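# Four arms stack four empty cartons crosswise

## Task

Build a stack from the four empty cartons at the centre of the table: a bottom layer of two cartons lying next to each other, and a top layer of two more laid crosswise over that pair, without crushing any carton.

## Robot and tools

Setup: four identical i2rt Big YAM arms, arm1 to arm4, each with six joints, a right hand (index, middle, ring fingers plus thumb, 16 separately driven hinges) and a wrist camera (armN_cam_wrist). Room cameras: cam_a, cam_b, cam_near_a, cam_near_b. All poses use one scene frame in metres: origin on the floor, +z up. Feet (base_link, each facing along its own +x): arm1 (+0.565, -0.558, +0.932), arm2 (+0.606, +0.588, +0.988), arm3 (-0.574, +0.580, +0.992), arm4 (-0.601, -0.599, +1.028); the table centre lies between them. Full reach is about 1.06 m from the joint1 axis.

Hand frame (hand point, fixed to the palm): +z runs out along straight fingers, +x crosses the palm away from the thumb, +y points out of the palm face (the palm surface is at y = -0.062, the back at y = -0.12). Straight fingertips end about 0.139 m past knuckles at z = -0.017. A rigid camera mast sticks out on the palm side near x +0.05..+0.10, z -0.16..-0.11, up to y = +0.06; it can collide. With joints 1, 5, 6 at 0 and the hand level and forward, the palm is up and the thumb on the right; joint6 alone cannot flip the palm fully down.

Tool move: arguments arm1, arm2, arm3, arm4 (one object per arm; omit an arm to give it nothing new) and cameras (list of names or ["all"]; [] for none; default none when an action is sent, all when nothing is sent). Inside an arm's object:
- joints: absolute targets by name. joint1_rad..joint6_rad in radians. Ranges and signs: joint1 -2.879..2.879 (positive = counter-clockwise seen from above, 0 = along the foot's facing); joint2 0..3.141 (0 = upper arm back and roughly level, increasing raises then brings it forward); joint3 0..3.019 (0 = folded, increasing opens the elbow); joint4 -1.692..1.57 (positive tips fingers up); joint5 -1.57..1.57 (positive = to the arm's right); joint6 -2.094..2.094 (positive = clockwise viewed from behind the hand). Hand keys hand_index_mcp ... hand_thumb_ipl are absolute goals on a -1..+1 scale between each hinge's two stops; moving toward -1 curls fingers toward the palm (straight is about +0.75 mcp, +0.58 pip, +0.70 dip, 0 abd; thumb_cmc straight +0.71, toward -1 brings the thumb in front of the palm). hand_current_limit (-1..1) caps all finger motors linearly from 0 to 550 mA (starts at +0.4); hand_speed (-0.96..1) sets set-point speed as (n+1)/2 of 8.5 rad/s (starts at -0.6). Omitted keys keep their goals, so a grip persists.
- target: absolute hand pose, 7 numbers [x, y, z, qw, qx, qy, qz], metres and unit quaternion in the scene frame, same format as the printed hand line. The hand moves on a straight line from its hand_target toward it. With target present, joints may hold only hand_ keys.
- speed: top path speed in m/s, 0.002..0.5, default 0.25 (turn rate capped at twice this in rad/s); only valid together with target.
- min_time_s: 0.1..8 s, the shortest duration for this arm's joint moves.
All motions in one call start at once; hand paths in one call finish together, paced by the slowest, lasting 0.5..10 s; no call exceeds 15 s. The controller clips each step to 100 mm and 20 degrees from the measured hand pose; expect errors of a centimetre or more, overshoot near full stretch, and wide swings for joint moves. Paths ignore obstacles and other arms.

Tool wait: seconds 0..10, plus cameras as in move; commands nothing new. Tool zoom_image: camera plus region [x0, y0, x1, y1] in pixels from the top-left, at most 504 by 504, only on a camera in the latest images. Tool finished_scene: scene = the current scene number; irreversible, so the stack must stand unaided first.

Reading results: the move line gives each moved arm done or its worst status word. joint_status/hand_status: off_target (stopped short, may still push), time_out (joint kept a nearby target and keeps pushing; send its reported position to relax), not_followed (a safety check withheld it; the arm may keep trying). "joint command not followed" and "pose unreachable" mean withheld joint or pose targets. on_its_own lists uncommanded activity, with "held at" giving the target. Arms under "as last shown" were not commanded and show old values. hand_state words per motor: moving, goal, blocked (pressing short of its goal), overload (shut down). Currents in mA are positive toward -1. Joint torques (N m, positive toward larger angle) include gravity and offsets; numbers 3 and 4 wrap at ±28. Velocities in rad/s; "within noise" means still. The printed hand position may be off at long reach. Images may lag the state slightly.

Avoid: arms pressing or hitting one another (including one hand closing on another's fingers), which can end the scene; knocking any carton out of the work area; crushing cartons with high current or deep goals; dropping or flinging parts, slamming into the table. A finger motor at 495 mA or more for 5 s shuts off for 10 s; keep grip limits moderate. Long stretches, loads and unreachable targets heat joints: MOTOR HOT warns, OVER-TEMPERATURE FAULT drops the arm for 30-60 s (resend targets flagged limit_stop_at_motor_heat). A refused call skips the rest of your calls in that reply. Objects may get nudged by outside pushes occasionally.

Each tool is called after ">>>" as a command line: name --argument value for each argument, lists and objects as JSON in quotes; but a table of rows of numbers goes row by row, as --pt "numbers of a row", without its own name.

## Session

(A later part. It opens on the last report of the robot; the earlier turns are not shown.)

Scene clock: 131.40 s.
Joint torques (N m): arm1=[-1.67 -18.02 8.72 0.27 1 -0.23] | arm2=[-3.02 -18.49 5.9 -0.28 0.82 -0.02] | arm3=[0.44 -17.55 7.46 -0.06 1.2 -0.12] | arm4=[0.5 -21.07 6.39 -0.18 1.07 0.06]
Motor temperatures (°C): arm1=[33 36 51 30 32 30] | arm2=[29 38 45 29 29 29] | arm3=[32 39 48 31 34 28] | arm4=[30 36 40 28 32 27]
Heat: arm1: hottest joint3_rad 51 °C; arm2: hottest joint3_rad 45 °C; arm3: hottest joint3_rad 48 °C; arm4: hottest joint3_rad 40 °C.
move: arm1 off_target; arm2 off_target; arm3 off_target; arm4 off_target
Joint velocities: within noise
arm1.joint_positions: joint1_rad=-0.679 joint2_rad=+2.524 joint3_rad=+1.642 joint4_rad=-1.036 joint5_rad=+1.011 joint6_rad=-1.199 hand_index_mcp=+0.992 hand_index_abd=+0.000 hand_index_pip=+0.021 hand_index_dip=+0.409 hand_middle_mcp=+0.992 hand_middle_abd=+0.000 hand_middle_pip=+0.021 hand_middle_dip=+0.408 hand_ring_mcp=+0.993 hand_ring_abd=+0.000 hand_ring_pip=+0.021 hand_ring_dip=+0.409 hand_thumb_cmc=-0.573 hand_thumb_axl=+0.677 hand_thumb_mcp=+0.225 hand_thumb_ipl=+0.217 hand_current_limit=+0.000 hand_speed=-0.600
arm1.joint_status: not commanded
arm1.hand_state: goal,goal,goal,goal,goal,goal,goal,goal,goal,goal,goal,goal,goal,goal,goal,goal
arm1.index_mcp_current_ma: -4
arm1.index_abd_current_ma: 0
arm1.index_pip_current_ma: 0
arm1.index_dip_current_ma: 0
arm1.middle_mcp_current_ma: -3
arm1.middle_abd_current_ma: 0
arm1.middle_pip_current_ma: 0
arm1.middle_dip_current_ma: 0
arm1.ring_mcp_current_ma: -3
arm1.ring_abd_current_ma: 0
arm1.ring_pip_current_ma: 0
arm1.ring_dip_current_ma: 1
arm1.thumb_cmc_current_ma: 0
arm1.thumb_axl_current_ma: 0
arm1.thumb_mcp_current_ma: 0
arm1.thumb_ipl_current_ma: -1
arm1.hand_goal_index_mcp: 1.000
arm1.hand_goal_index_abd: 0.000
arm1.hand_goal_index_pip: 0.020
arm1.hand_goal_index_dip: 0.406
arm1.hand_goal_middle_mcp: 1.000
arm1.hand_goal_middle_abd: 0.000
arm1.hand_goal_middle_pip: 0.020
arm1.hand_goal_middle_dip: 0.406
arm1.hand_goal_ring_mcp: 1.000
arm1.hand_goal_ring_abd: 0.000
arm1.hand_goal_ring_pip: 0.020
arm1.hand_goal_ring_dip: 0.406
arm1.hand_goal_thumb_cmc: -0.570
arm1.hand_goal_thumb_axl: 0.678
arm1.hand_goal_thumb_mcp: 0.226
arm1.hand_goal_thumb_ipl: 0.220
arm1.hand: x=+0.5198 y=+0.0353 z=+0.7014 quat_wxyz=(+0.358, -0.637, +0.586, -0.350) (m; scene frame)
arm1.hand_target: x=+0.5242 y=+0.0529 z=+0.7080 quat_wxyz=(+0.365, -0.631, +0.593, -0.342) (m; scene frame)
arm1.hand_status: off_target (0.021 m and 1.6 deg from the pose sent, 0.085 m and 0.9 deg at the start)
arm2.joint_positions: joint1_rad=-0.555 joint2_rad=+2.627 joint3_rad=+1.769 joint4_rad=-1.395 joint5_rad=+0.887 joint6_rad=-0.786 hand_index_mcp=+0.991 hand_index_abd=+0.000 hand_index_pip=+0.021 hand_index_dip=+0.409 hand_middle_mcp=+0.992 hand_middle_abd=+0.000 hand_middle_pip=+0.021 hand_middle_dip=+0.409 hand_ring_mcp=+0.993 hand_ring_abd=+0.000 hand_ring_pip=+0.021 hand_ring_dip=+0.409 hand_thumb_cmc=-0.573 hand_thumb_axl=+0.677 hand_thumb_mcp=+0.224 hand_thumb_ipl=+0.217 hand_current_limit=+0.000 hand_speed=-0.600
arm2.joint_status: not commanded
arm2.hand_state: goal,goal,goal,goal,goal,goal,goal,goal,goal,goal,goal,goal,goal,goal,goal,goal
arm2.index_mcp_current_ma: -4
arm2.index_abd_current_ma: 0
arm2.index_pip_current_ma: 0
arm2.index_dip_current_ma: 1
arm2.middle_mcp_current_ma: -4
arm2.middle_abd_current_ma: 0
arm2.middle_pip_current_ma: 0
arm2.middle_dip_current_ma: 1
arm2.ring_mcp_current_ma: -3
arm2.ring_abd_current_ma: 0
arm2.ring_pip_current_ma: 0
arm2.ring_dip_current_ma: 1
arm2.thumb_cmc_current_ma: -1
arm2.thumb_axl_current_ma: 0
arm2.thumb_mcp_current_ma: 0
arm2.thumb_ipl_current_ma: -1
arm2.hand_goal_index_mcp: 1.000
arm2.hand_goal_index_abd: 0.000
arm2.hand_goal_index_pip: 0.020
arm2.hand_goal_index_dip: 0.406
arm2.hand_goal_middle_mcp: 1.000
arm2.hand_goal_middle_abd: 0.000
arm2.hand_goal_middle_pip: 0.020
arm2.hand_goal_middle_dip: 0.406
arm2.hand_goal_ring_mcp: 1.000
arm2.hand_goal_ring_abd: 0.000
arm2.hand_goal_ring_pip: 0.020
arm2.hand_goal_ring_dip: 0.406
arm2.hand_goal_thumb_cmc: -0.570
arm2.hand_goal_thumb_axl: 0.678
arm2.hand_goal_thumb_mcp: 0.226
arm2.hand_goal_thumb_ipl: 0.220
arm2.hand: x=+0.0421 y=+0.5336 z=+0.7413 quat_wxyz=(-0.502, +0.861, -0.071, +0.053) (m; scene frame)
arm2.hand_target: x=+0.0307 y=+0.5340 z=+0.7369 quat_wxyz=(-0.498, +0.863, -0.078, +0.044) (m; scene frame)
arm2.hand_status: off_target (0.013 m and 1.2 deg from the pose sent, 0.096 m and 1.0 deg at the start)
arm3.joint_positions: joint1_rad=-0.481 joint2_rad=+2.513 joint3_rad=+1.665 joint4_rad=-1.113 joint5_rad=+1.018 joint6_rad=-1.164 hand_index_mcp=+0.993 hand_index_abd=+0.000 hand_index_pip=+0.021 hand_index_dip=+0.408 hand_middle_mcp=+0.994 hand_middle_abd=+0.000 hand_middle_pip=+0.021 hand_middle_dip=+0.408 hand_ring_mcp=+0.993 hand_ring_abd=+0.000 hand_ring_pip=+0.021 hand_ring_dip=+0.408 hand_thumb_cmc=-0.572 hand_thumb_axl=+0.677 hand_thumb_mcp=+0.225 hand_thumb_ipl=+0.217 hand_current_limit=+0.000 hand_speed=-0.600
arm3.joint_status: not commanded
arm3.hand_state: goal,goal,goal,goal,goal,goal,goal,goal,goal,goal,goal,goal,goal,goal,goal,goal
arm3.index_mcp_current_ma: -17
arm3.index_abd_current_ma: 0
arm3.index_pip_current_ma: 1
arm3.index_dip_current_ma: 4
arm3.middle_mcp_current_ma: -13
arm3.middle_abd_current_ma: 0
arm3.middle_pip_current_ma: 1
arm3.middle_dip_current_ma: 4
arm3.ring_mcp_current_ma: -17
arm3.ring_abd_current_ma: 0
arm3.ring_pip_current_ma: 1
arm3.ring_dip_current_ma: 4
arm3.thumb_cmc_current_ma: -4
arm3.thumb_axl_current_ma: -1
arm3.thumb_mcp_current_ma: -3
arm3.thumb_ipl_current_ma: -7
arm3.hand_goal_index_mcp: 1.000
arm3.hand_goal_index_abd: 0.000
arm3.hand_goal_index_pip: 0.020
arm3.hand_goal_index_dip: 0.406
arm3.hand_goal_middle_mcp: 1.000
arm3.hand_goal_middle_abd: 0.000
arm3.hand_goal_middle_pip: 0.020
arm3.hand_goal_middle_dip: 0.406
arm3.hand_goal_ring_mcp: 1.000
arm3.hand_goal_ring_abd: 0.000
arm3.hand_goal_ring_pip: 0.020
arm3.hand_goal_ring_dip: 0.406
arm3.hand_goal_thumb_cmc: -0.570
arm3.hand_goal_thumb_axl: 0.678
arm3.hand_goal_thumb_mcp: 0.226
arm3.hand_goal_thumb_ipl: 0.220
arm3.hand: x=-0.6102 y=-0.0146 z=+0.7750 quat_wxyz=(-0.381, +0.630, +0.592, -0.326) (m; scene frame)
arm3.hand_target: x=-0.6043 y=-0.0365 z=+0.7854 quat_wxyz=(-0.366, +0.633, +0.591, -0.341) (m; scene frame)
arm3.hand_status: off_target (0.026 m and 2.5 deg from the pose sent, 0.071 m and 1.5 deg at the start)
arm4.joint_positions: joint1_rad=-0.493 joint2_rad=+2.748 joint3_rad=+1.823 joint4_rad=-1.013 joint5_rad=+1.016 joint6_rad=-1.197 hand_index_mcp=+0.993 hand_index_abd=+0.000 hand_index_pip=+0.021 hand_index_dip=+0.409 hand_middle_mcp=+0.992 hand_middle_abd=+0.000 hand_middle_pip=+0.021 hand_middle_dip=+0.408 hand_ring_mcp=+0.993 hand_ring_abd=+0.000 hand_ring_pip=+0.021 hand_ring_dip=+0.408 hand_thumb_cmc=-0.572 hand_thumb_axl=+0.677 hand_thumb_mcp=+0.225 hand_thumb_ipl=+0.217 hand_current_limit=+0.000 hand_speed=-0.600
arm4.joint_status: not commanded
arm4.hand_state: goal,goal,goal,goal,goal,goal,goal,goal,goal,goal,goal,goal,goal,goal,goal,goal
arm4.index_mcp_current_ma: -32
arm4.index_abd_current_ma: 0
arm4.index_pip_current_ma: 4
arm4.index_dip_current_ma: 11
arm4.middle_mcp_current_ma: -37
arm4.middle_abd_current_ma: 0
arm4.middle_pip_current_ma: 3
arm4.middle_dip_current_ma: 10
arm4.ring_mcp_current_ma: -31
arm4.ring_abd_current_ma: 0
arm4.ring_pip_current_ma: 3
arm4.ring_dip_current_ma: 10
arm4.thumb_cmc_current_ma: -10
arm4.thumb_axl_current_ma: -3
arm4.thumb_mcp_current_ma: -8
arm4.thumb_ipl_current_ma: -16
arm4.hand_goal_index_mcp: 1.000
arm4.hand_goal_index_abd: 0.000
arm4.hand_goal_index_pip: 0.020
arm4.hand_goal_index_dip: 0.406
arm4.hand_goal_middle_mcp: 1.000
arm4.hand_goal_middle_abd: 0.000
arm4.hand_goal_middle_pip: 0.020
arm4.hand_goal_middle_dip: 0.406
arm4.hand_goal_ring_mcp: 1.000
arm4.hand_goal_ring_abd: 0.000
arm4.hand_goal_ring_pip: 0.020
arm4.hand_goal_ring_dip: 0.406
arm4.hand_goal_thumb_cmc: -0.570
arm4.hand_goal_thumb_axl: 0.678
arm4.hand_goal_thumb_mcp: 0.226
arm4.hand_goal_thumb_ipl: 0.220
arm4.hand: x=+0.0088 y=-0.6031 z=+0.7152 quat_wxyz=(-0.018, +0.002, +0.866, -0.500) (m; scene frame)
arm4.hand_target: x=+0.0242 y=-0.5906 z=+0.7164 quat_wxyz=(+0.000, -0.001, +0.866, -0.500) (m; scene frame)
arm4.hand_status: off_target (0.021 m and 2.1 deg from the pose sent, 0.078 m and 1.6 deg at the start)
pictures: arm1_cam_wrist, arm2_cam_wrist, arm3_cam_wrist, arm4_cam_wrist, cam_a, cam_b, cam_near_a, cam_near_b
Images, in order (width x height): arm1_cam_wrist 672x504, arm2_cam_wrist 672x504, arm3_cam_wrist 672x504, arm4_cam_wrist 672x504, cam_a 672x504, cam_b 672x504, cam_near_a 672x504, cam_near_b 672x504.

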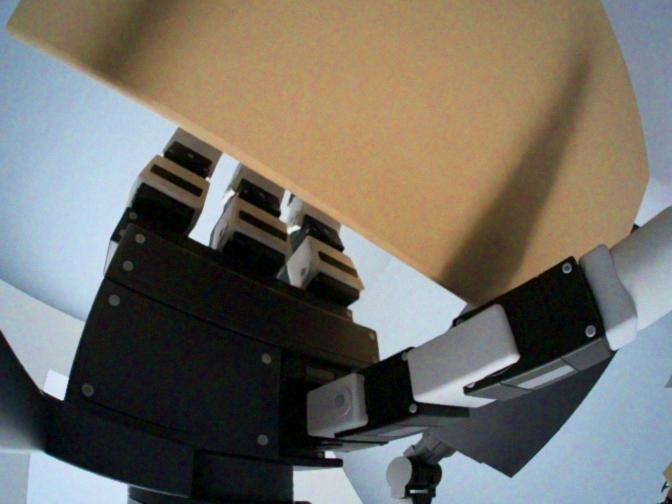

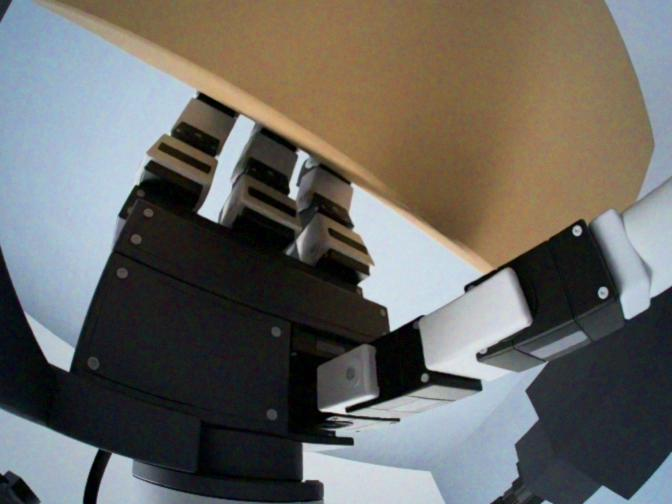

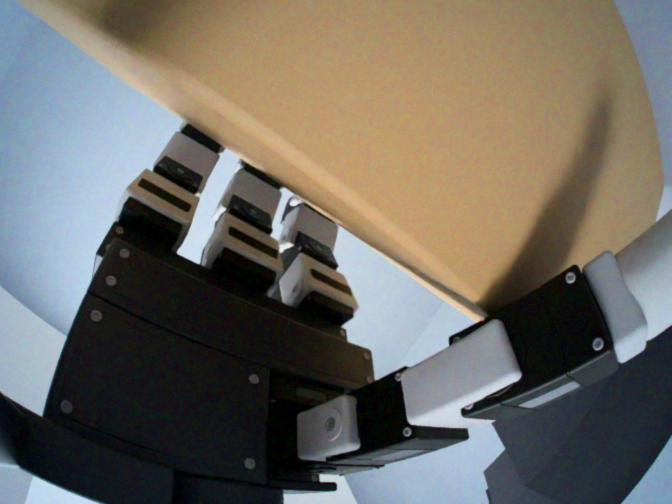

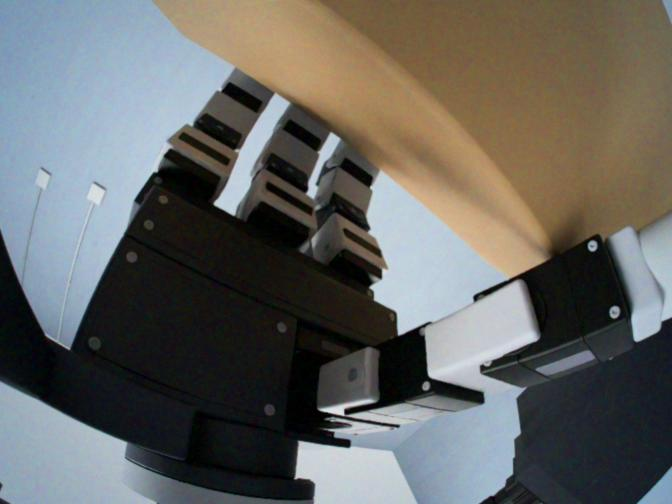

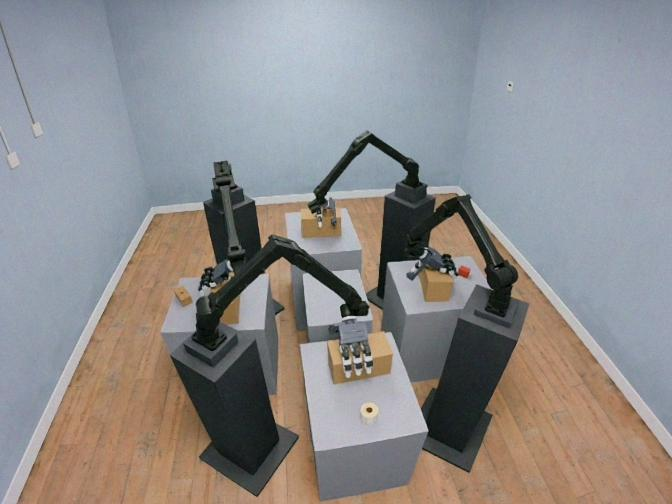

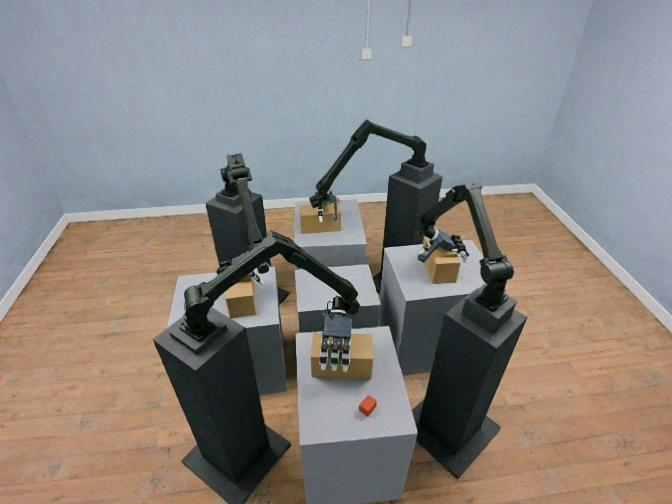

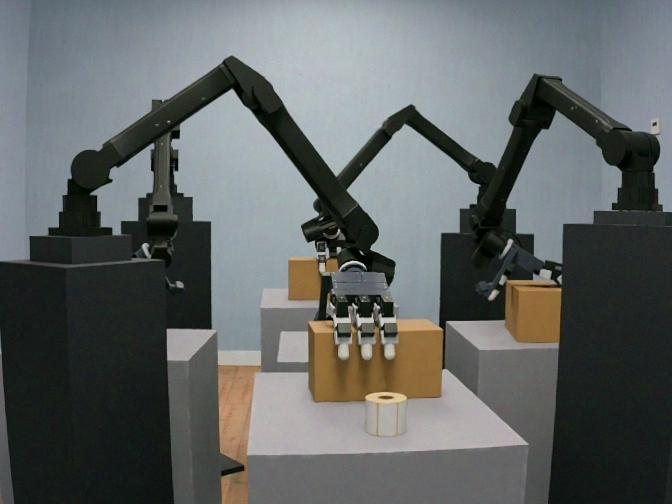

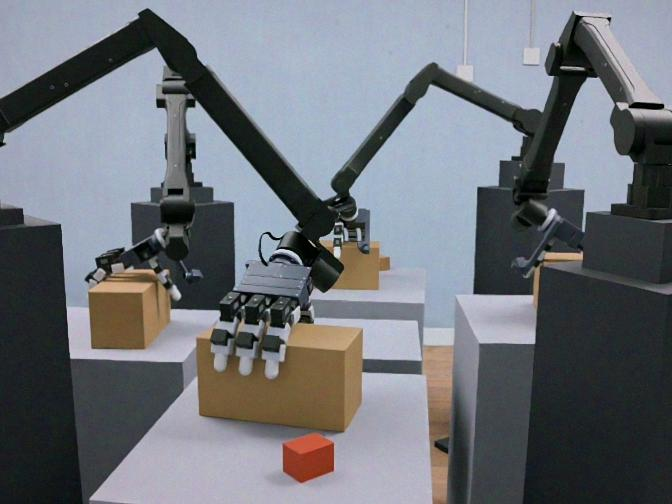

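>>> move --arm1 '{"joints":{"hand_index_pip":-0.46,"hand_middle_pip":-0.46,"hand_ring_pip":-0.47,"hand_index_dip":0.333,"hand_middle_dip":0.333,"hand_ring_dip":0.333,"hand_thumb_mcp":0.16,"hand_thumb_ipl":-0.24}}' --arm2 '{"joints":{"hand_index_pip":-0.45,"hand_middle_pip":-0.46,"hand_ring_pip":-0.47,"hand_index_dip":0.333,"hand_middle_dip":0.333,"hand_ring_dip":0.333,"hand_thumb_mcp":0.16,"hand_thumb_ipl":-0.24}}' --arm3 '{"joints":{"hand_index_pip":-0.45,"hand_middle_pip":-0.46,"hand_ring_pip":-0.47,"hand_index_dip":0.333,"hand_middle_dip":0.333,"hand_ring_dip":0.333,"hand_thumb_mcp":0.16,"hand_thumb_ipl":-0.24}}' --arm4 '{"joints":{"hand_index_pip":-0.45,"hand_middle_pip":-0.46,"hand_ring_pip":-0.47,"hand_index_dip":0.333,"hand_middle_dip":0.333,"hand_ring_dip":0.333,"hand_thumb_mcp":0.16,"hand_thumb_ipl":-0.24}}'

>>> move --arm1 '{"target":[0.527,0.054,0.78,0.3639,-0.6303,0.5940,-0.3430],"speed":0.12}' --arm3 '{"target":[-0.604,-0.030,0.89,0.3657,-0.6334,-0.5907,0.3410],"speed":0.15}' --cameras '["arm1_cam_wrist","arm2_cam_wrist","arm3_cam_wrist","arm4_cam_wrist","cam_a","cam_b","cam_near_a","cam_near_b"]'

Scene clock: 142.73 s.
Joint torques (N m): arm1=[-1.61 -18.02 8.75 0.27 0.96 -0.23] | arm2=[-3.49 -18.2 5.94 -0.34 0.79 -0.02] | arm3=[0.32 -17.55 7.49 -0.09 1.18 -0.13] | arm4=[0.32 -21.01 6.41 -0.13 1.04 0.06]
Motor temperatures (°C): arm1=[33 35 49 30 32 30] | arm2=[29 41 44 29 29 29] | arm3=[32 37 47 31 34 28] | arm4=[30 38 39 28 33 27]
Heat: arm1: hottest joint3_rad 49 °C; arm2: hottest joint3_rad 44 °C; arm3: hottest joint3_rad 47 °C; arm4: hottest joint3_rad 39 °C.
move: arm1 off_target; arm2 off_target; arm3 off_target; arm4 off_target
Joint velocities: within noise
arm1.joint_positions: joint1_rad=-0.684 joint2_rad=+2.524 joint3_rad=+1.642 joint4_rad=-1.034 joint5_rad=+1.013 joint6_rad=-1.199 hand_index_mcp=+1.000 hand_index_abd=+0.000 hand_index_pip=-0.398 hand_index_dip=+0.348 hand_middle_mcp=+1.000 hand_middle_abd=+0.000 hand_middle_pip=-0.410 hand_middle_dip=+0.344 hand_ring_mcp=+1.000 hand_ring_abd=+0.000 hand_ring_pip=-0.427 hand_ring_dip=+0.344 hand_thumb_cmc=-0.549 hand_thumb_axl=+0.682 hand_thumb_mcp=+0.226 hand_thumb_ipl=-0.161 hand_current_limit=+0.000 hand_speed=-0.600
arm1.joint_status: hand_index_pip off_target (ended at -0.398, target -0.460); hand_middle_pip off_target (ended at -0.410, target -0.460); hand_ring_pip off_target (ended at -0.427, target -0.470); hand_thumb_mcp off_target (ended at +0.226, target +0.160); hand_thumb_ipl off_target (ended at -0.161, target -0.240); the others done
arm1.hand_state: goal,goal,blocked,goal,goal,goal,blocked,goal,goal,goal,blocked,goal,blocked,goal,blocked,blocked
arm1.index_mcp_current_ma: 0
arm1.index_abd_current_ma: 0
arm1.index_pip_current_ma: 96
arm1.index_dip_current_ma: 8
arm1.middle_mcp_current_ma: 0
arm1.middle_abd_current_ma: 0
arm1.middle_pip_current_ma: 67
arm1.middle_dip_current_ma: 4
arm1.ring_mcp_current_ma: 0
arm1.ring_abd_current_ma: 0
arm1.ring_pip_current_ma: 52
arm1.ring_dip_current_ma: 5
arm1.thumb_cmc_current_ma: 16
arm1.thumb_axl_current_ma: 1
arm1.thumb_mcp_current_ma: 166
arm1.thumb_ipl_current_ma: 238
arm1.hand_goal_index_mcp: 1.000
arm1.hand_goal_index_abd: 0.000
arm1.hand_goal_index_pip: -0.460
arm1.hand_goal_index_dip: 0.334
arm1.hand_goal_middle_mcp: 1.000
arm1.hand_goal_middle_abd: 0.000
arm1.hand_goal_middle_pip: -0.460
arm1.hand_goal_middle_dip: 0.334
arm1.hand_goal_ring_mcp: 1.000
arm1.hand_goal_ring_abd: 0.000
arm1.hand_goal_ring_pip: -0.470
arm1.hand_goal_ring_dip: 0.334
arm1.hand_goal_thumb_cmc: -0.570
arm1.hand_goal_thumb_axl: 0.678
arm1.hand_goal_thumb_mcp: 0.160
arm1.hand_goal_thumb_ipl: -0.240
arm1.hand: x=+0.5227 y=+0.0360 z=+0.7015 quat_wxyz=(+0.358, -0.635, +0.587, -0.351) (m; scene frame)
arm1.hand_target: x=+0.5269 y=+0.0535 z=+0.7081 quat_wxyz=(+0.365, -0.630, +0.595, -0.342) (m; scene frame)
arm1.hand_status: not commanded
arm2.joint_positions: joint1_rad=-0.553 joint2_rad=+2.627 joint3_rad=+1.769 joint4_rad=-1.395 joint5_rad=+0.887 joint6_rad=-0.786 hand_index_mcp=+1.000 hand_index_abd=+0.000 hand_index_pip=-0.395 hand_index_dip=+0.350 hand_middle_mcp=+1.000 hand_middle_abd=+0.000 hand_middle_pip=-0.406 hand_middle_dip=+0.346 hand_ring_mcp=+1.000 hand_ring_abd=+0.000 hand_ring_pip=-0.419 hand_ring_dip=+0.345 hand_thumb_cmc=-0.547 hand_thumb_axl=+0.681 hand_thumb_mcp=+0.220 hand_thumb_ipl=-0.151 hand_current_limit=+0.000 hand_speed=-0.600
arm2.joint_status: hand_index_pip off_target (ended at -0.395, target -0.450); hand_middle_pip off_target (ended at -0.406, target -0.460); hand_ring_pip off_target (ended at -0.419, target -0.470); hand_thumb_mcp off_target (ended at +0.220, target +0.160); hand_thumb_ipl off_target (ended at -0.151, target -0.240); the others done
arm2.hand_state: goal,goal,blocked,goal,goal,goal,blocked,goal,goal,goal,blocked,goal,blocked,goal,blocked,blocked
arm2.index_mcp_current_ma: 0
arm2.index_abd_current_ma: 0
arm2.index_pip_current_ma: 80
arm2.index_dip_current_ma: 10
arm2.middle_mcp_current_ma: 0
arm2.middle_abd_current_ma: 0
arm2.middle_pip_current_ma: 80
arm2.middle_dip_current_ma: 7
arm2.ring_mcp_current_ma: 0
arm2.ring_abd_current_ma: 0
arm2.ring_pip_current_ma: 73
arm2.ring_dip_current_ma: 6
arm2.thumb_cmc_current_ma: 19
arm2.thumb_axl_current_ma: 1
arm2.thumb_mcp_current_ma: 143
arm2.thumb_ipl_current_ma: 275
arm2.hand_goal_index_mcp: 1.000
arm2.hand_goal_index_abd: 0.000
arm2.hand_goal_index_pip: -0.450
arm2.hand_goal_index_dip: 0.334
arm2.hand_goal_middle_mcp: 1.000
arm2.hand_goal_middle_abd: 0.000
arm2.hand_goal_middle_pip: -0.460
arm2.hand_goal_middle_dip: 0.334
arm2.hand_goal_ring_mcp: 1.000
arm2.hand_goal_ring_abd: 0.000
arm2.hand_goal_ring_pip: -0.470
arm2.hand_goal_ring_dip: 0.334
arm2.hand_goal_thumb_cmc: -0.570
arm2.hand_goal_thumb_axl: 0.678
arm2.hand_goal_thumb_mcp: 0.160
arm2.hand_goal_thumb_ipl: -0.240
arm2.hand: x=+0.0422 y=+0.5328 z=+0.7413 quat_wxyz=(-0.502, +0.861, -0.071, +0.052) (m; scene frame)
arm2.hand_target: x=+0.0308 y=+0.5331 z=+0.7368 quat_wxyz=(-0.498, +0.863, -0.077, +0.043) (m; scene frame)
arm2.hand_status: not commanded
arm3.joint_positions: joint1_rad=-0.480 joint2_rad=+2.513 joint3_rad=+1.665 joint4_rad=-1.113 joint5_rad=+1.018 joint6_rad=-1.164 hand_index_mcp=+1.000 hand_index_abd=+0.000 hand_index_pip=-0.395 hand_index_dip=+0.347 hand_middle_mcp=+1.000 hand_middle_abd=+0.000 hand_middle_pip=-0.408 hand_middle_dip=+0.345 hand_ring_mcp=+1.000 hand_ring_abd=+0.000 hand_ring_pip=-0.420 hand_ring_dip=+0.343 hand_thumb_cmc=-0.550 hand_thumb_axl=+0.679 hand_thumb_mcp=+0.210 hand_thumb_ipl=-0.127 hand_current_limit=+0.000 hand_speed=-0.600
arm3.joint_status: hand_index_pip off_target (ended at -0.395, target -0.450); hand_middle_pip off_target (ended at -0.408, target -0.460); hand_ring_pip off_target (ended at -0.420, target -0.470); hand_thumb_mcp off_target (ended at +0.210, target +0.160); hand_thumb_ipl off_target (ended at -0.127, target -0.240); the others done
arm3.hand_state: goal,goal,blocked,goal,goal,goal,blocked,goal,goal,goal,blocked,goal,goal,goal,blocked,blocked
arm3.index_mcp_current_ma: 0
arm3.index_abd_current_ma: 0
arm3.index_pip_current_ma: 183
arm3.index_dip_current_ma: 31
arm3.middle_mcp_current_ma: 0
arm3.middle_abd_current_ma: 0
arm3.middle_pip_current_ma: 173
arm3.middle_dip_current_ma: 26
arm3.ring_mcp_current_ma: 0
arm3.ring_abd_current_ma: 0
arm3.ring_pip_current_ma: 163
arm3.ring_dip_current_ma: 22
arm3.thumb_cmc_current_ma: 54
arm3.thumb_axl_current_ma: 2
arm3.thumb_mcp_current_ma: 226
arm3.thumb_ipl_current_ma: 275
arm3.hand_goal_index_mcp: 1.000
arm3.hand_goal_index_abd: 0.000
arm3.hand_goal_index_pip: -0.450
arm3.hand_goal_index_dip: 0.334
arm3.hand_goal_middle_mcp: 1.000
arm3.hand_goal_middle_abd: 0.000
arm3.hand_goal_middle_pip: -0.460
arm3.hand_goal_middle_dip: 0.334
arm3.hand_goal_ring_mcp: 1.000
arm3.hand_goal_ring_abd: 0.000
arm3.hand_goal_ring_pip: -0.470
arm3.hand_goal_ring_dip: 0.334
arm3.hand_goal_thumb_cmc: -0.570
arm3.hand_goal_thumb_axl: 0.678
arm3.hand_goal_thumb_mcp: 0.160
arm3.hand_goal_thumb_ipl: -0.240
arm3.hand: x=-0.6093 y=-0.0146 z=+0.7750 quat_wxyz=(-0.381, +0.630, +0.593, -0.326) (m; scene frame)
arm3.hand_target: x=-0.6043 y=-0.0366 z=+0.7856 quat_wxyz=(-0.366, +0.633, +0.590, -0.341) (m; scene frame)
arm3.hand_status: not commanded
arm4.joint_positions: joint1_rad=-0.492 joint2_rad=+2.748 joint3_rad=+1.823 joint4_rad=-1.013 joint5_rad=+1.016 joint6_rad=-1.197 hand_index_mcp=+1.000 hand_index_abd=+0.000 hand_index_pip=-0.400 hand_index_dip=+0.344 hand_middle_mcp=+1.000 hand_middle_abd=+0.000 hand_middle_pip=-0.414 hand_middle_dip=+0.345 hand_ring_mcp=+1.000 hand_ring_abd=+0.000 hand_ring_pip=-0.426 hand_ring_dip=+0.344 hand_thumb_cmc=-0.549 hand_thumb_axl=+0.679 hand_thumb_mcp=+0.219 hand_thumb_ipl=-0.128 hand_current_limit=+0.000 hand_speed=-0.600
arm4.joint_status: hand_index_pip off_target (ended at -0.400, target -0.450); hand_middle_pip off_target (ended at -0.414, target -0.460); hand_ring_pip off_target (ended at -0.426, target -0.470); hand_thumb_mcp off_target (ended at +0.219, target +0.160); hand_thumb_ipl off_target (ended at -0.128, target -0.240); the others done
arm4.hand_state: goal,goal,blocked,goal,goal,goal,blocked,goal,goal,goal,blocked,goal,blocked,goal,blocked,blocked
arm4.index_mcp_current_ma: 0
arm4.index_abd_current_ma: 0
arm4.index_pip_current_ma: 234
arm4.index_dip_current_ma: 42
arm4.middle_mcp_current_ma: 1
arm4.middle_abd_current_ma: 0
arm4.middle_pip_current_ma: 215
arm4.middle_dip_current_ma: 49
arm4.ring_mcp_current_ma: 0
arm4.ring_abd_current_ma: 0
arm4.ring_pip_current_ma: 207
arm4.ring_dip_current_ma: 46
arm4.thumb_cmc_current_ma: 98
arm4.thumb_axl_current_ma: 7
arm4.thumb_mcp_current_ma: 275
arm4.thumb_ipl_current_ma: 275
arm4.hand_goal_index_mcp: 1.000
arm4.hand_goal_index_abd: 0.000
arm4.hand_goal_index_pip: -0.450
arm4.hand_goal_index_dip: 0.334
arm4.hand_goal_middle_mcp: 1.000
arm4.hand_goal_middle_abd: 0.000
arm4.hand_goal_middle_pip: -0.460
arm4.hand_goal_middle_dip: 0.334
arm4.hand_goal_ring_mcp: 1.000
arm4.hand_goal_ring_abd: 0.000
arm4.hand_goal_ring_pip: -0.470
arm4.hand_goal_ring_dip: 0.334
arm4.hand_goal_thumb_cmc: -0.570
arm4.hand_goal_thumb_axl: 0.678
arm4.hand_goal_thumb_mcp: 0.160
arm4.hand_goal_thumb_ipl: -0.240
arm4.hand: x=+0.0088 y=-0.6021 z=+0.7152 quat_wxyz=(-0.018, +0.001, +0.866, -0.500) (m; scene frame)
arm4.hand_target: x=+0.0242 y=-0.5913 z=+0.7165 quat_wxyz=(-0.001, +0.000, +0.866, -0.500) (m; scene frame)
arm4.hand_status: not commanded
pictures: none

Scene clock: 144.13 s.
Joint torques (N m): arm1=[-1.61 -19.19 7.13 -0.49 0.96 -0.23] | arm2=[-3.14 -18.14 6.04 -0.21 0.82 -0.03] | arm3=[0.56 -18.32 5.63 -0.92 1.13 -0.08] | arm4=[0.09 -21.19 6.41 -0.12 1.04 0.06]
Motor temperatures (°C): arm1=[33 36 49 30 32 30] | arm2=[29 41 43 29 29 29] | arm3=[32 38 47 31 34 28] | arm4=[30 38 39 28 33 27]
Heat: arm1: hottest joint3_rad 49 °C; arm2: hottest joint3_rad 43 °C; arm3: hottest joint3_rad 47 °C; arm4: hottest joint3_rad 39 °C.
move: arm1 off_target; arm3 off_target
Joint velocities: within noise
arm1.joint_positions: joint1_rad=-0.684 joint2_rad=+2.407 joint3_rad=+1.633 joint4_rad=-1.116 joint5_rad=+1.013 joint6_rad=-1.199 hand_index_mcp=+1.000 hand_index_abd=+0.000 hand_index_pip=-0.398 hand_index_dip=+0.348 hand_middle_mcp=+1.000 hand_middle_abd=+0.000 hand_middle_pip=-0.410 hand_middle_dip=+0.344 hand_ring_mcp=+1.000 hand_ring_abd=+0.000 hand_ring_pip=-0.427 hand_ring_dip=+0.344 hand_thumb_cmc=-0.549 hand_thumb_axl=+0.682 hand_thumb_mcp=+0.226 hand_thumb_ipl=-0.161 hand_current_limit=+0.000 hand_speed=-0.600
arm1.joint_status: not commanded
arm1.hand_state: goal,goal,blocked,goal,goal,goal,blocked,goal,goal,goal,blocked,goal,blocked,goal,blocked,blocked
arm1.index_mcp_current_ma: 0
arm1.index_abd_current_ma: 0
arm1.index_pip_current_ma: 96
arm1.index_dip_current_ma: 9
arm1.middle_mcp_current_ma: 0
arm1.middle_abd_current_ma: 0
arm1.middle_pip_current_ma: 67
arm1.middle_dip_current_ma: 4
arm1.ring_mcp_current_ma: 0
arm1.ring_abd_current_ma: 0
arm1.ring_pip_current_ma: 52
arm1.ring_dip_current_ma: 5
arm1.thumb_cmc_current_ma: 16
arm1.thumb_axl_current_ma: 1
arm1.thumb_mcp_current_ma: 166
arm1.thumb_ipl_current_ma: 237
arm1.hand_goal_index_mcp: 1.000
arm1.hand_goal_index_abd: 0.000
arm1.hand_goal_index_pip: -0.460
arm1.hand_goal_index_dip: 0.334
arm1.hand_goal_middle_mcp: 1.000
arm1.hand_goal_middle_abd: 0.000
arm1.hand_goal_middle_pip: -0.460
arm1.hand_goal_middle_dip: 0.334
arm1.hand_goal_ring_mcp: 1.000
arm1.hand_goal_ring_abd: 0.000
arm1.hand_goal_ring_pip: -0.470
arm1.hand_goal_ring_dip: 0.334
arm1.hand_goal_thumb_cmc: -0.570
arm1.hand_goal_thumb_axl: 0.678
arm1.hand_goal_thumb_mcp: 0.160
arm1.hand_goal_thumb_ipl: -0.240
arm1.hand: x=+0.5188 y=+0.0503 z=+0.7680 quat_wxyz=(+0.364, -0.632, +0.593, -0.341) (m; scene frame)
arm1.hand_target: x=+0.5266 y=+0.0541 z=+0.7789 quat_wxyz=(+0.363, -0.631, +0.593, -0.344) (m; scene frame)
arm1.hand_status: off_target (0.015 m and 0.3 deg from the pose sent, 0.081 m and 1.4 deg at the start)
arm2, arm4: as last shown
arm2.joint_positions: joint1_rad=-0.552 joint2_rad=+2.627 joint3_rad=+1.769 joint4_rad=-1.395 joint5_rad=+0.887 joint6_rad=-0.786 hand_index_mcp=+1.000 hand_index_abd=+0.000 hand_index_pip=-0.395 hand_index_dip=+0.350 hand_middle_mcp=+1.000 hand_middle_abd=+0.000 hand_middle_pip=-0.406 hand_middle_dip=+0.346 hand_ring_mcp=+1.000 hand_ring_abd=+0.000 hand_ring_pip=-0.419 hand_ring_dip=+0.345 hand_thumb_cmc=-0.547 hand_thumb_axl=+0.682 hand_thumb_mcp=+0.220 hand_thumb_ipl=-0.151 hand_current_limit=+0.000 hand_speed=-0.600
arm2.hand: x=+0.0423 y=+0.5319 z=+0.7413 quat_wxyz=(-0.502, +0.861, -0.070, +0.052) (m; scene frame)
arm2.hand_target: x=+0.0309 y=+0.5322 z=+0.7368 quat_wxyz=(-0.498, +0.863, -0.076, +0.043) (m; scene frame)
arm3.joint_positions: joint1_rad=-0.478 joint2_rad=+2.329 joint3_rad=+1.642 joint4_rad=-1.231 joint5_rad=+1.018 joint6_rad=-1.164 hand_index_mcp=+1.000 hand_index_abd=+0.000 hand_index_pip=-0.395 hand_index_dip=+0.347 hand_middle_mcp=+1.000 hand_middle_abd=+0.000 hand_middle_pip=-0.408 hand_middle_dip=+0.345 hand_ring_mcp=+1.000 hand_ring_abd=+0.000 hand_ring_pip=-0.421 hand_ring_dip=+0.343 hand_thumb_cmc=-0.550 hand_thumb_axl=+0.679 hand_thumb_mcp=+0.210 hand_thumb_ipl=-0.127 hand_current_limit=+0.000 hand_speed=-0.600
arm3.joint_status: not commanded
arm3.hand_state: goal,goal,blocked,goal,goal,goal,blocked,goal,goal,goal,blocked,goal,goal,goal,blocked,blocked
arm3.index_mcp_current_ma: 0
arm3.index_abd_current_ma: 0
arm3.index_pip_current_ma: 183
arm3.index_dip_current_ma: 31
arm3.middle_mcp_current_ma: 0
arm3.middle_abd_current_ma: 0
arm3.middle_pip_current_ma: 172
arm3.middle_dip_current_ma: 26
arm3.ring_mcp_current_ma: 0
arm3.ring_abd_current_ma: 0
arm3.ring_pip_current_ma: 162
arm3.ring_dip_current_ma: 22
arm3.thumb_cmc_current_ma: 54
arm3.thumb_axl_current_ma: 2
arm3.thumb_mcp_current_ma: 227
arm3.thumb_ipl_current_ma: 275
arm3.hand_goal_index_mcp: 1.000
arm3.hand_goal_index_abd: 0.000
arm3.hand_goal_index_pip: -0.450
arm3.hand_goal_index_dip: 0.334
arm3.hand_goal_middle_mcp: 1.000
arm3.hand_goal_middle_abd: 0.000
arm3.hand_goal_middle_pip: -0.460
arm3.hand_goal_middle_dip: 0.334
arm3.hand_goal_ring_mcp: 1.000
arm3.hand_goal_ring_abd: 0.000
arm3.hand_goal_ring_pip: -0.470
arm3.hand_goal_ring_dip: 0.334
arm3.hand_goal_thumb_cmc: -0.570
arm3.hand_goal_thumb_axl: 0.678
arm3.hand_goal_thumb_mcp: 0.160
arm3.hand_goal_thumb_ipl: -0.240
arm3.hand: x=-0.6078 y=-0.0306 z=+0.8785 quat_wxyz=(-0.366, +0.639, +0.587, -0.337) (m; scene frame)
arm3.hand_target: x=-0.6036 y=-0.0319 z=+0.8895 quat_wxyz=(-0.365, +0.633, +0.591, -0.342) (m; scene frame)
arm3.hand_status: off_target (0.012 m and 0.8 deg from the pose sent, 0.116 m and 2.5 deg at the start)
pictures: arm1_cam_wrist, arm2_cam_wrist, arm3_cam_wrist, arm4_cam_wrist, cam_a, cam_b, cam_near_a, cam_near_b
Images, in order (width x height): arm1_cam_wrist 672x504, arm2_cam_wrist 672x504, arm3_cam_wrist 672x504, arm4_cam_wrist 672x504, cam_a 672x504, cam_b 672x504, cam_near_a 672x504, cam_near_b 672x504.

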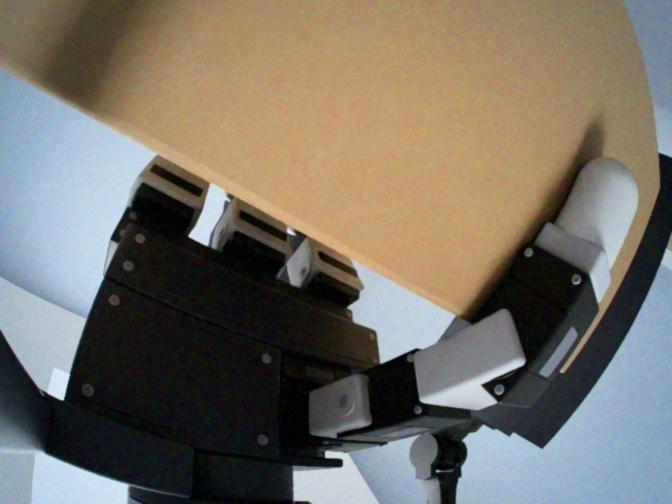

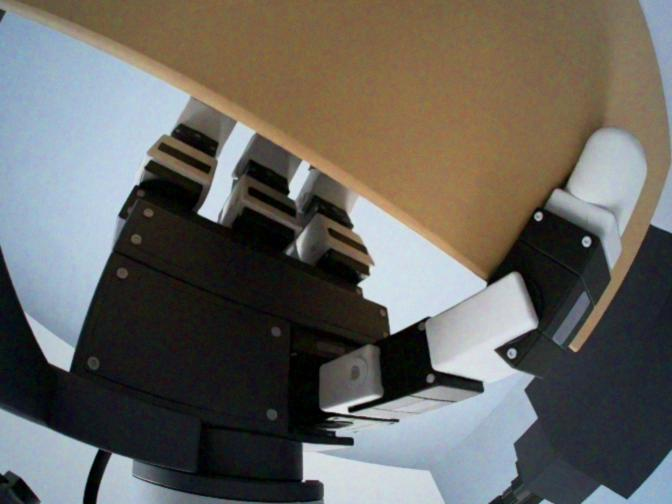

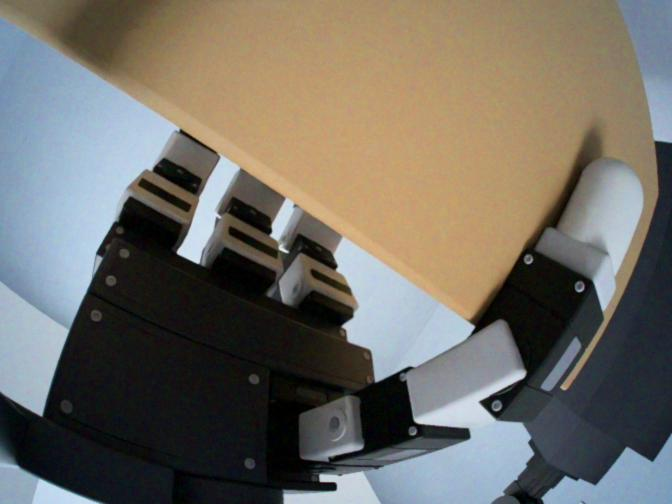

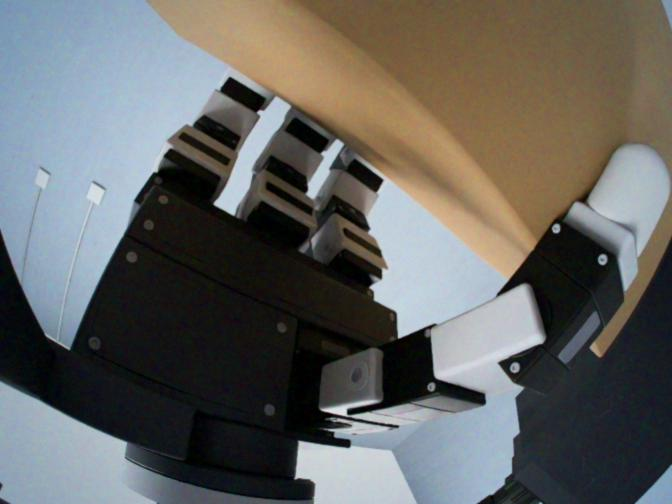

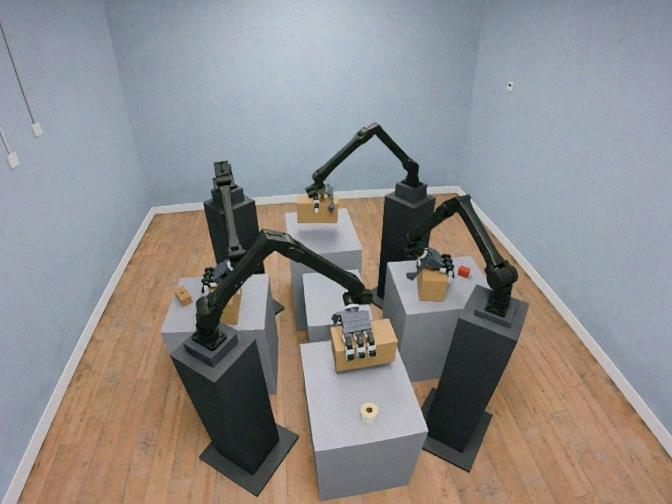

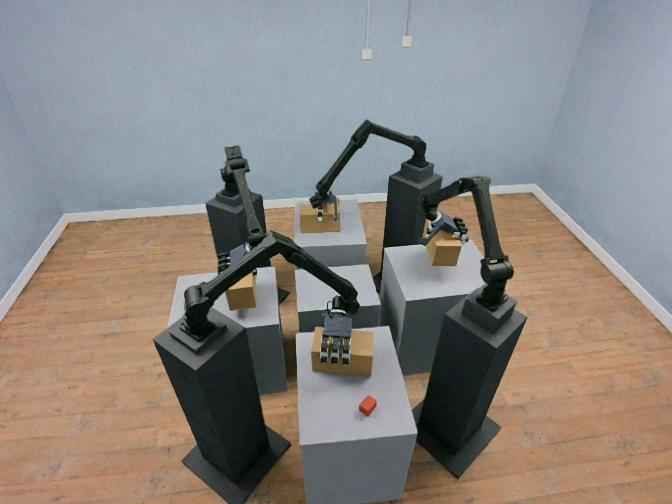

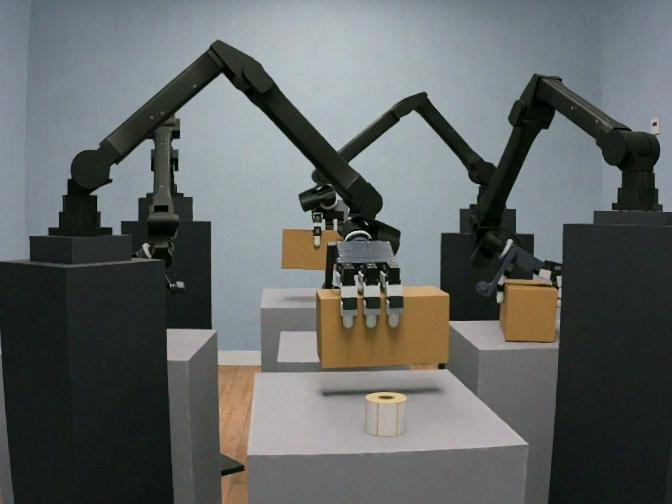

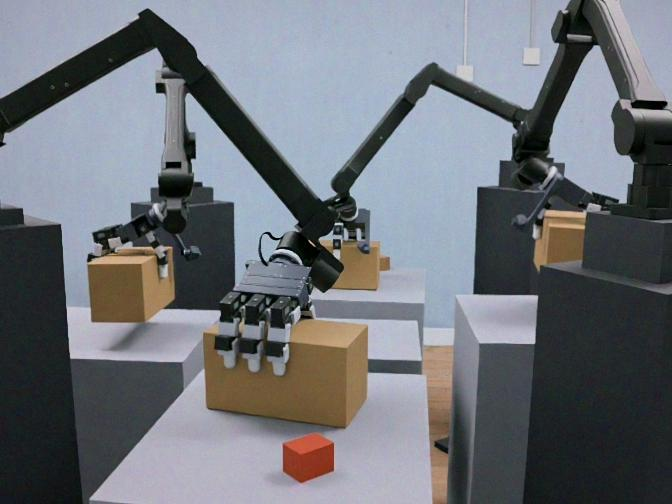

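>>> move --arm1 '{"target": [-0.034, -0.048, 0.80, 0.4970, -0.8503, 0.1650, -0.0615], "speed": 0.22}' --cameras '["cam_near_a", "cam_near_b"]'

>>> move --arm1 '{"target": [-0.032, -0.045, 0.745, 0.4970, -0.8503, 0.1650, -0.0615], "speed": 0.1}' --cameras '["cam_near_a", "cam_near_b", "cam_a", "cam_b"]'

Scene clock: 170.77 s.
Joint torques (N m): arm1=[-0.79 -20.95 12.82 1.8 0.68 -0.24] | arm2=[-3.08 -18.55 5.91 -0.32 0.79 0] | arm3=[0.62 -18.26 5.6 -0.91 1.14 -0.08] | arm4=[0.38 -21.13 6.45 -0.16 1.04 0.07]
Motor temperatures (°C): arm1=[33 37 48 30 32 30] | arm2=[29 44 42 28 30 29] | arm3=[32 40 46 31 35 28] | arm4=[30 39 38 28 33 27]
Heat: arm1: hottest joint3_rad 48 °C; arm2: hottest joint2_rad 44 °C; arm3: hottest joint3_rad 46 °C; arm4: hottest joint2_rad 39 °C.
move: arm1 off_target
Joint velocities: within noise
arm1.joint_positions: joint1_rad=+0.053 joint2_rad=+2.515 joint3_rad=+1.903 joint4_rad=-0.605 joint5_rad=+1.001 joint6_rad=-2.001 hand_index_mcp=+1.000 hand_index_abd=+0.000 hand_index_pip=-0.398 hand_index_dip=+0.349 hand_middle_mcp=+1.000 hand_middle_abd=+0.000 hand_middle_pip=-0.410 hand_middle_dip=+0.344 hand_ring_mcp=+1.000 hand_ring_abd=+0.000 hand_ring_pip=-0.428 hand_ring_dip=+0.344 hand_thumb_cmc=-0.548 hand_thumb_axl=+0.682 hand_thumb_mcp=+0.226 hand_thumb_ipl=-0.162 hand_current_limit=+0.000 hand_speed=-0.600
arm1.joint_status: not commanded
arm1.hand_state: goal,goal,blocked,goal,goal,goal,blocked,goal,goal,goal,blocked,goal,blocked,goal,blocked,blocked
arm1.index_mcp_current_ma: 0
arm1.index_abd_current_ma: 0
arm1.index_pip_current_ma: 96
arm1.index_dip_current_ma: 9
arm1.middle_mcp_current_ma: 0
arm1.middle_abd_current_ma: 0
arm1.middle_pip_current_ma: 66
arm1.middle_dip_current_ma: 4
arm1.ring_mcp_current_ma: 0
arm1.ring_abd_current_ma: 0
arm1.ring_pip_current_ma: 50
arm1.ring_dip_current_ma: 5
arm1.thumb_cmc_current_ma: 18
arm1.thumb_axl_current_ma: 1
arm1.thumb_mcp_current_ma: 167
arm1.thumb_ipl_current_ma: 235
arm1.hand_goal_index_mcp: 1.000
arm1.hand_goal_index_abd: 0.000
arm1.hand_goal_index_pip: -0.460
arm1.hand_goal_index_dip: 0.334
arm1.hand_goal_middle_mcp: 1.000
arm1.hand_goal_middle_abd: 0.000
arm1.hand_goal_middle_pip: -0.460
arm1.hand_goal_middle_dip: 0.334
arm1.hand_goal_ring_mcp: 1.000
arm1.hand_goal_ring_abd: 0.000
arm1.hand_goal_ring_pip: -0.470
arm1.hand_goal_ring_dip: 0.334
arm1.hand_goal_thumb_cmc: -0.570
arm1.hand_goal_thumb_axl: 0.678
arm1.hand_goal_thumb_mcp: 0.160
arm1.hand_goal_thumb_ipl: -0.240
arm1.hand: x=-0.0096 y=-0.0652 z=+0.7788 quat_wxyz=(+0.488, -0.855, +0.147, -0.093) (m; scene frame)
arm1.hand_target: x=-0.0288 y=-0.0526 z=+0.7971 quat_wxyz=(+0.498, -0.851, +0.155, -0.071) (m; scene frame)
arm1.hand_status: off_target (0.037 m and 4.3 deg from the pose sent, 0.562 m and 66.4 deg at the start)
arm2, arm3, arm4: as last shown
pictures: cam_near_a, cam_near_b
Images, in order (width x height): cam_near_a 672x504, cam_near_b 672x504.

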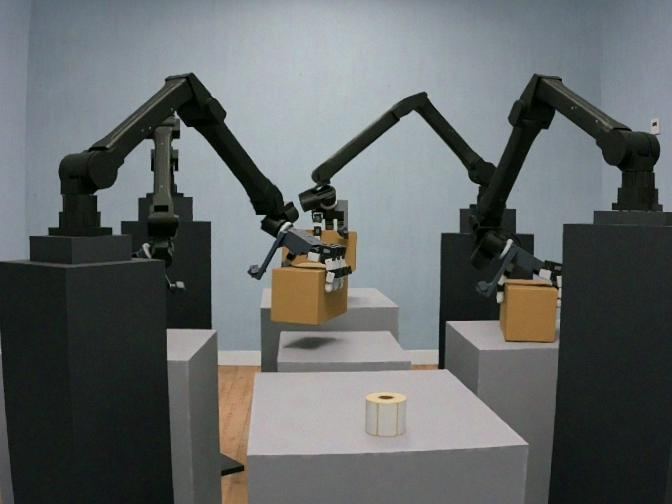

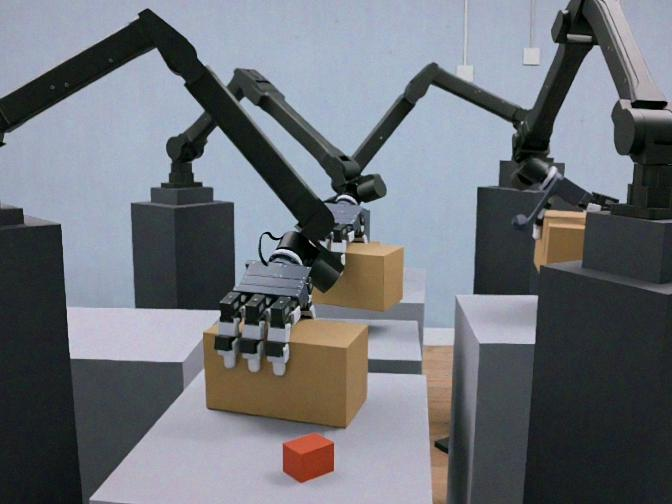

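Scene clock: 172.00 s.
Joint torques (N m): arm1=[-1.32 -22.48 12.63 1.77 0.69 -0.16] | arm2=[-3.31 -18.49 5.85 -0.18 0.8 0] | arm3=[0.56 -18.26 5.6 -0.91 1.14 -0.08] | arm4=[0.26 -21.07 6.38 -0.13 1.03 0.06]
Motor temperatures (°C): arm1=[33 37 48 30 32 30] | arm2=[29 45 42 28 30 29] | arm3=[32 40 46 31 35 28] | arm4=[30 39 38 28 33 27]
Heat: arm1: hottest joint3_rad 48 °C; arm2: hottest joint2_rad 45 °C; arm3: hottest joint3_rad 46 °C; arm4: hottest joint2_rad 39 °C.
move: arm1 off_target
Joint velocities: within noise
arm1.joint_positions: joint1_rad=+0.053 joint2_rad=+2.622 joint3_rad=+1.929 joint4_rad=-0.525 joint5_rad=+0.991 joint6_rad=-2.001 hand_index_mcp=+1.000 hand_index_abd=+0.000 hand_index_pip=-0.398 hand_index_dip=+0.349 hand_middle_mcp=+1.000 hand_middle_abd=+0.000 hand_middle_pip=-0.410 hand_middle_dip=+0.344 hand_ring_mcp=+1.000 hand_ring_abd=+0.000 hand_ring_pip=-0.428 hand_ring_dip=+0.344 hand_thumb_cmc=-0.548 hand_thumb_axl=+0.682 hand_thumb_mcp=+0.226 hand_thumb_ipl=-0.162 hand_current_limit=+0.000 hand_speed=-0.600
arm1.joint_status: not commanded
arm1.hand_state: goal,goal,blocked,goal,goal,goal,blocked,goal,goal,goal,blocked,goal,blocked,goal,blocked,blocked
arm1.index_mcp_current_ma: 0
arm1.index_abd_current_ma: 0
arm1.index_pip_current_ma: 96
arm1.index_dip_current_ma: 9
arm1.middle_mcp_current_ma: 0
arm1.middle_abd_current_ma: 0
arm1.middle_pip_current_ma: 66
arm1.middle_dip_current_ma: 4
arm1.ring_mcp_current_ma: 0
arm1.ring_abd_current_ma: 0
arm1.ring_pip_current_ma: 50
arm1.ring_dip_current_ma: 5
arm1.thumb_cmc_current_ma: 18
arm1.thumb_axl_current_ma: 1
arm1.thumb_mcp_current_ma: 167
arm1.thumb_ipl_current_ma: 235
arm1.hand_goal_index_mcp: 1.000
arm1.hand_goal_index_abd: 0.000
arm1.hand_goal_index_pip: -0.460
arm1.hand_goal_index_dip: 0.334
arm1.hand_goal_middle_mcp: 1.000
arm1.hand_goal_middle_abd: 0.000
arm1.hand_goal_middle_pip: -0.460
arm1.hand_goal_middle_dip: 0.334
arm1.hand_goal_ring_mcp: 1.000
arm1.hand_goal_ring_abd: 0.000
arm1.hand_goal_ring_pip: -0.470
arm1.hand_goal_ring_dip: 0.334
arm1.hand_goal_thumb_cmc: -0.570
arm1.hand_goal_thumb_axl: 0.678
arm1.hand_goal_thumb_mcp: 0.160
arm1.hand_goal_thumb_ipl: -0.240
arm1.hand: x=-0.0078 y=-0.0681 z=+0.7150 quat_wxyz=(+0.485, -0.857, +0.146, -0.091) (m; scene frame)
arm1.hand_target: x=-0.0302 y=-0.0465 z=+0.7460 quat_wxyz=(+0.497, -0.849, +0.165, -0.061) (m; scene frame)
arm1.hand_status: off_target (0.045 m and 4.3 deg from the pose sent, 0.045 m and 4.3 deg at the start)
arm2, arm3, arm4: as last shown
pictures: cam_a, cam_b, cam_near_a, cam_near_b
Images, in order (width x height): cam_a 672x504, cam_b 672x504, cam_near_a 672x504, cam_near_b 672x504.

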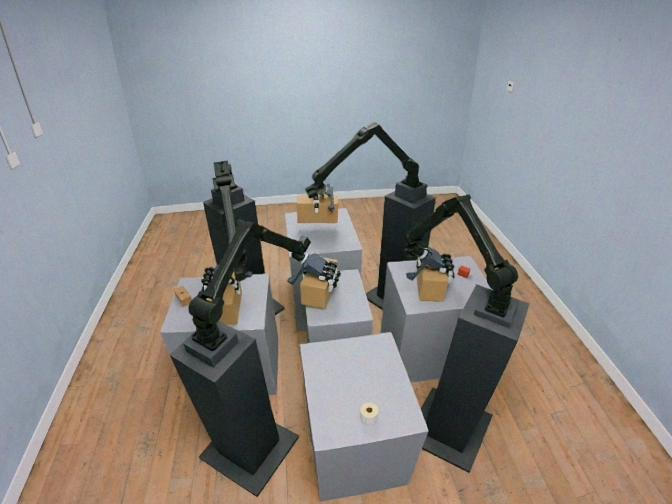

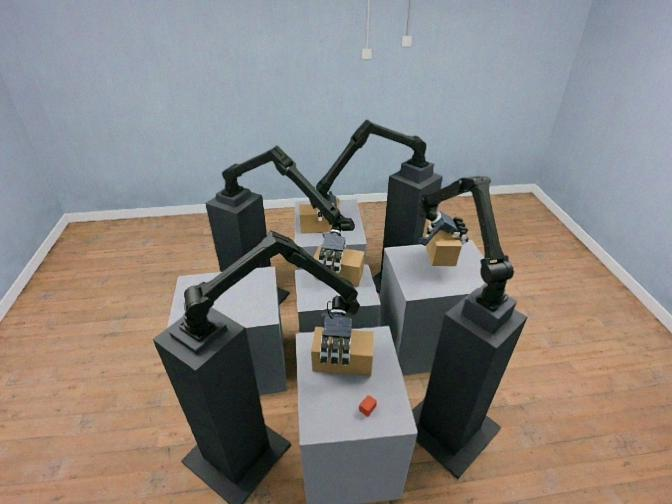

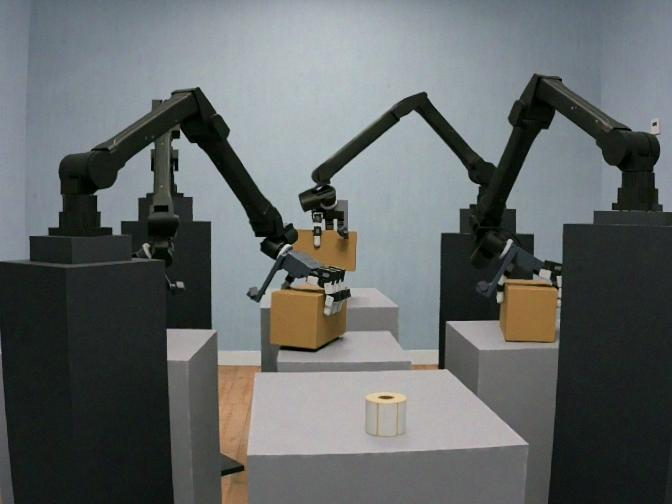

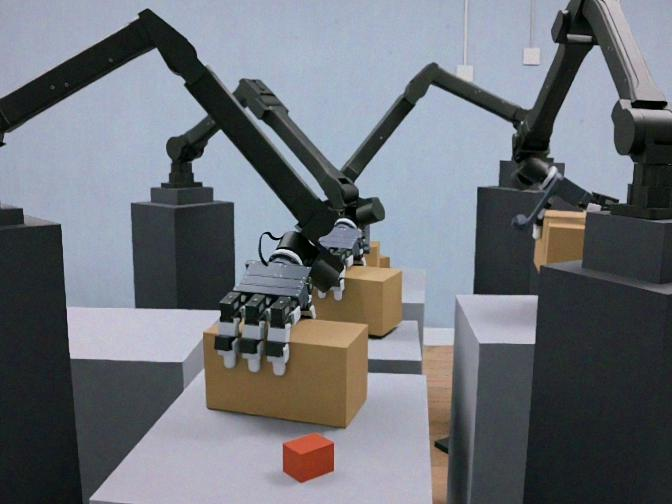

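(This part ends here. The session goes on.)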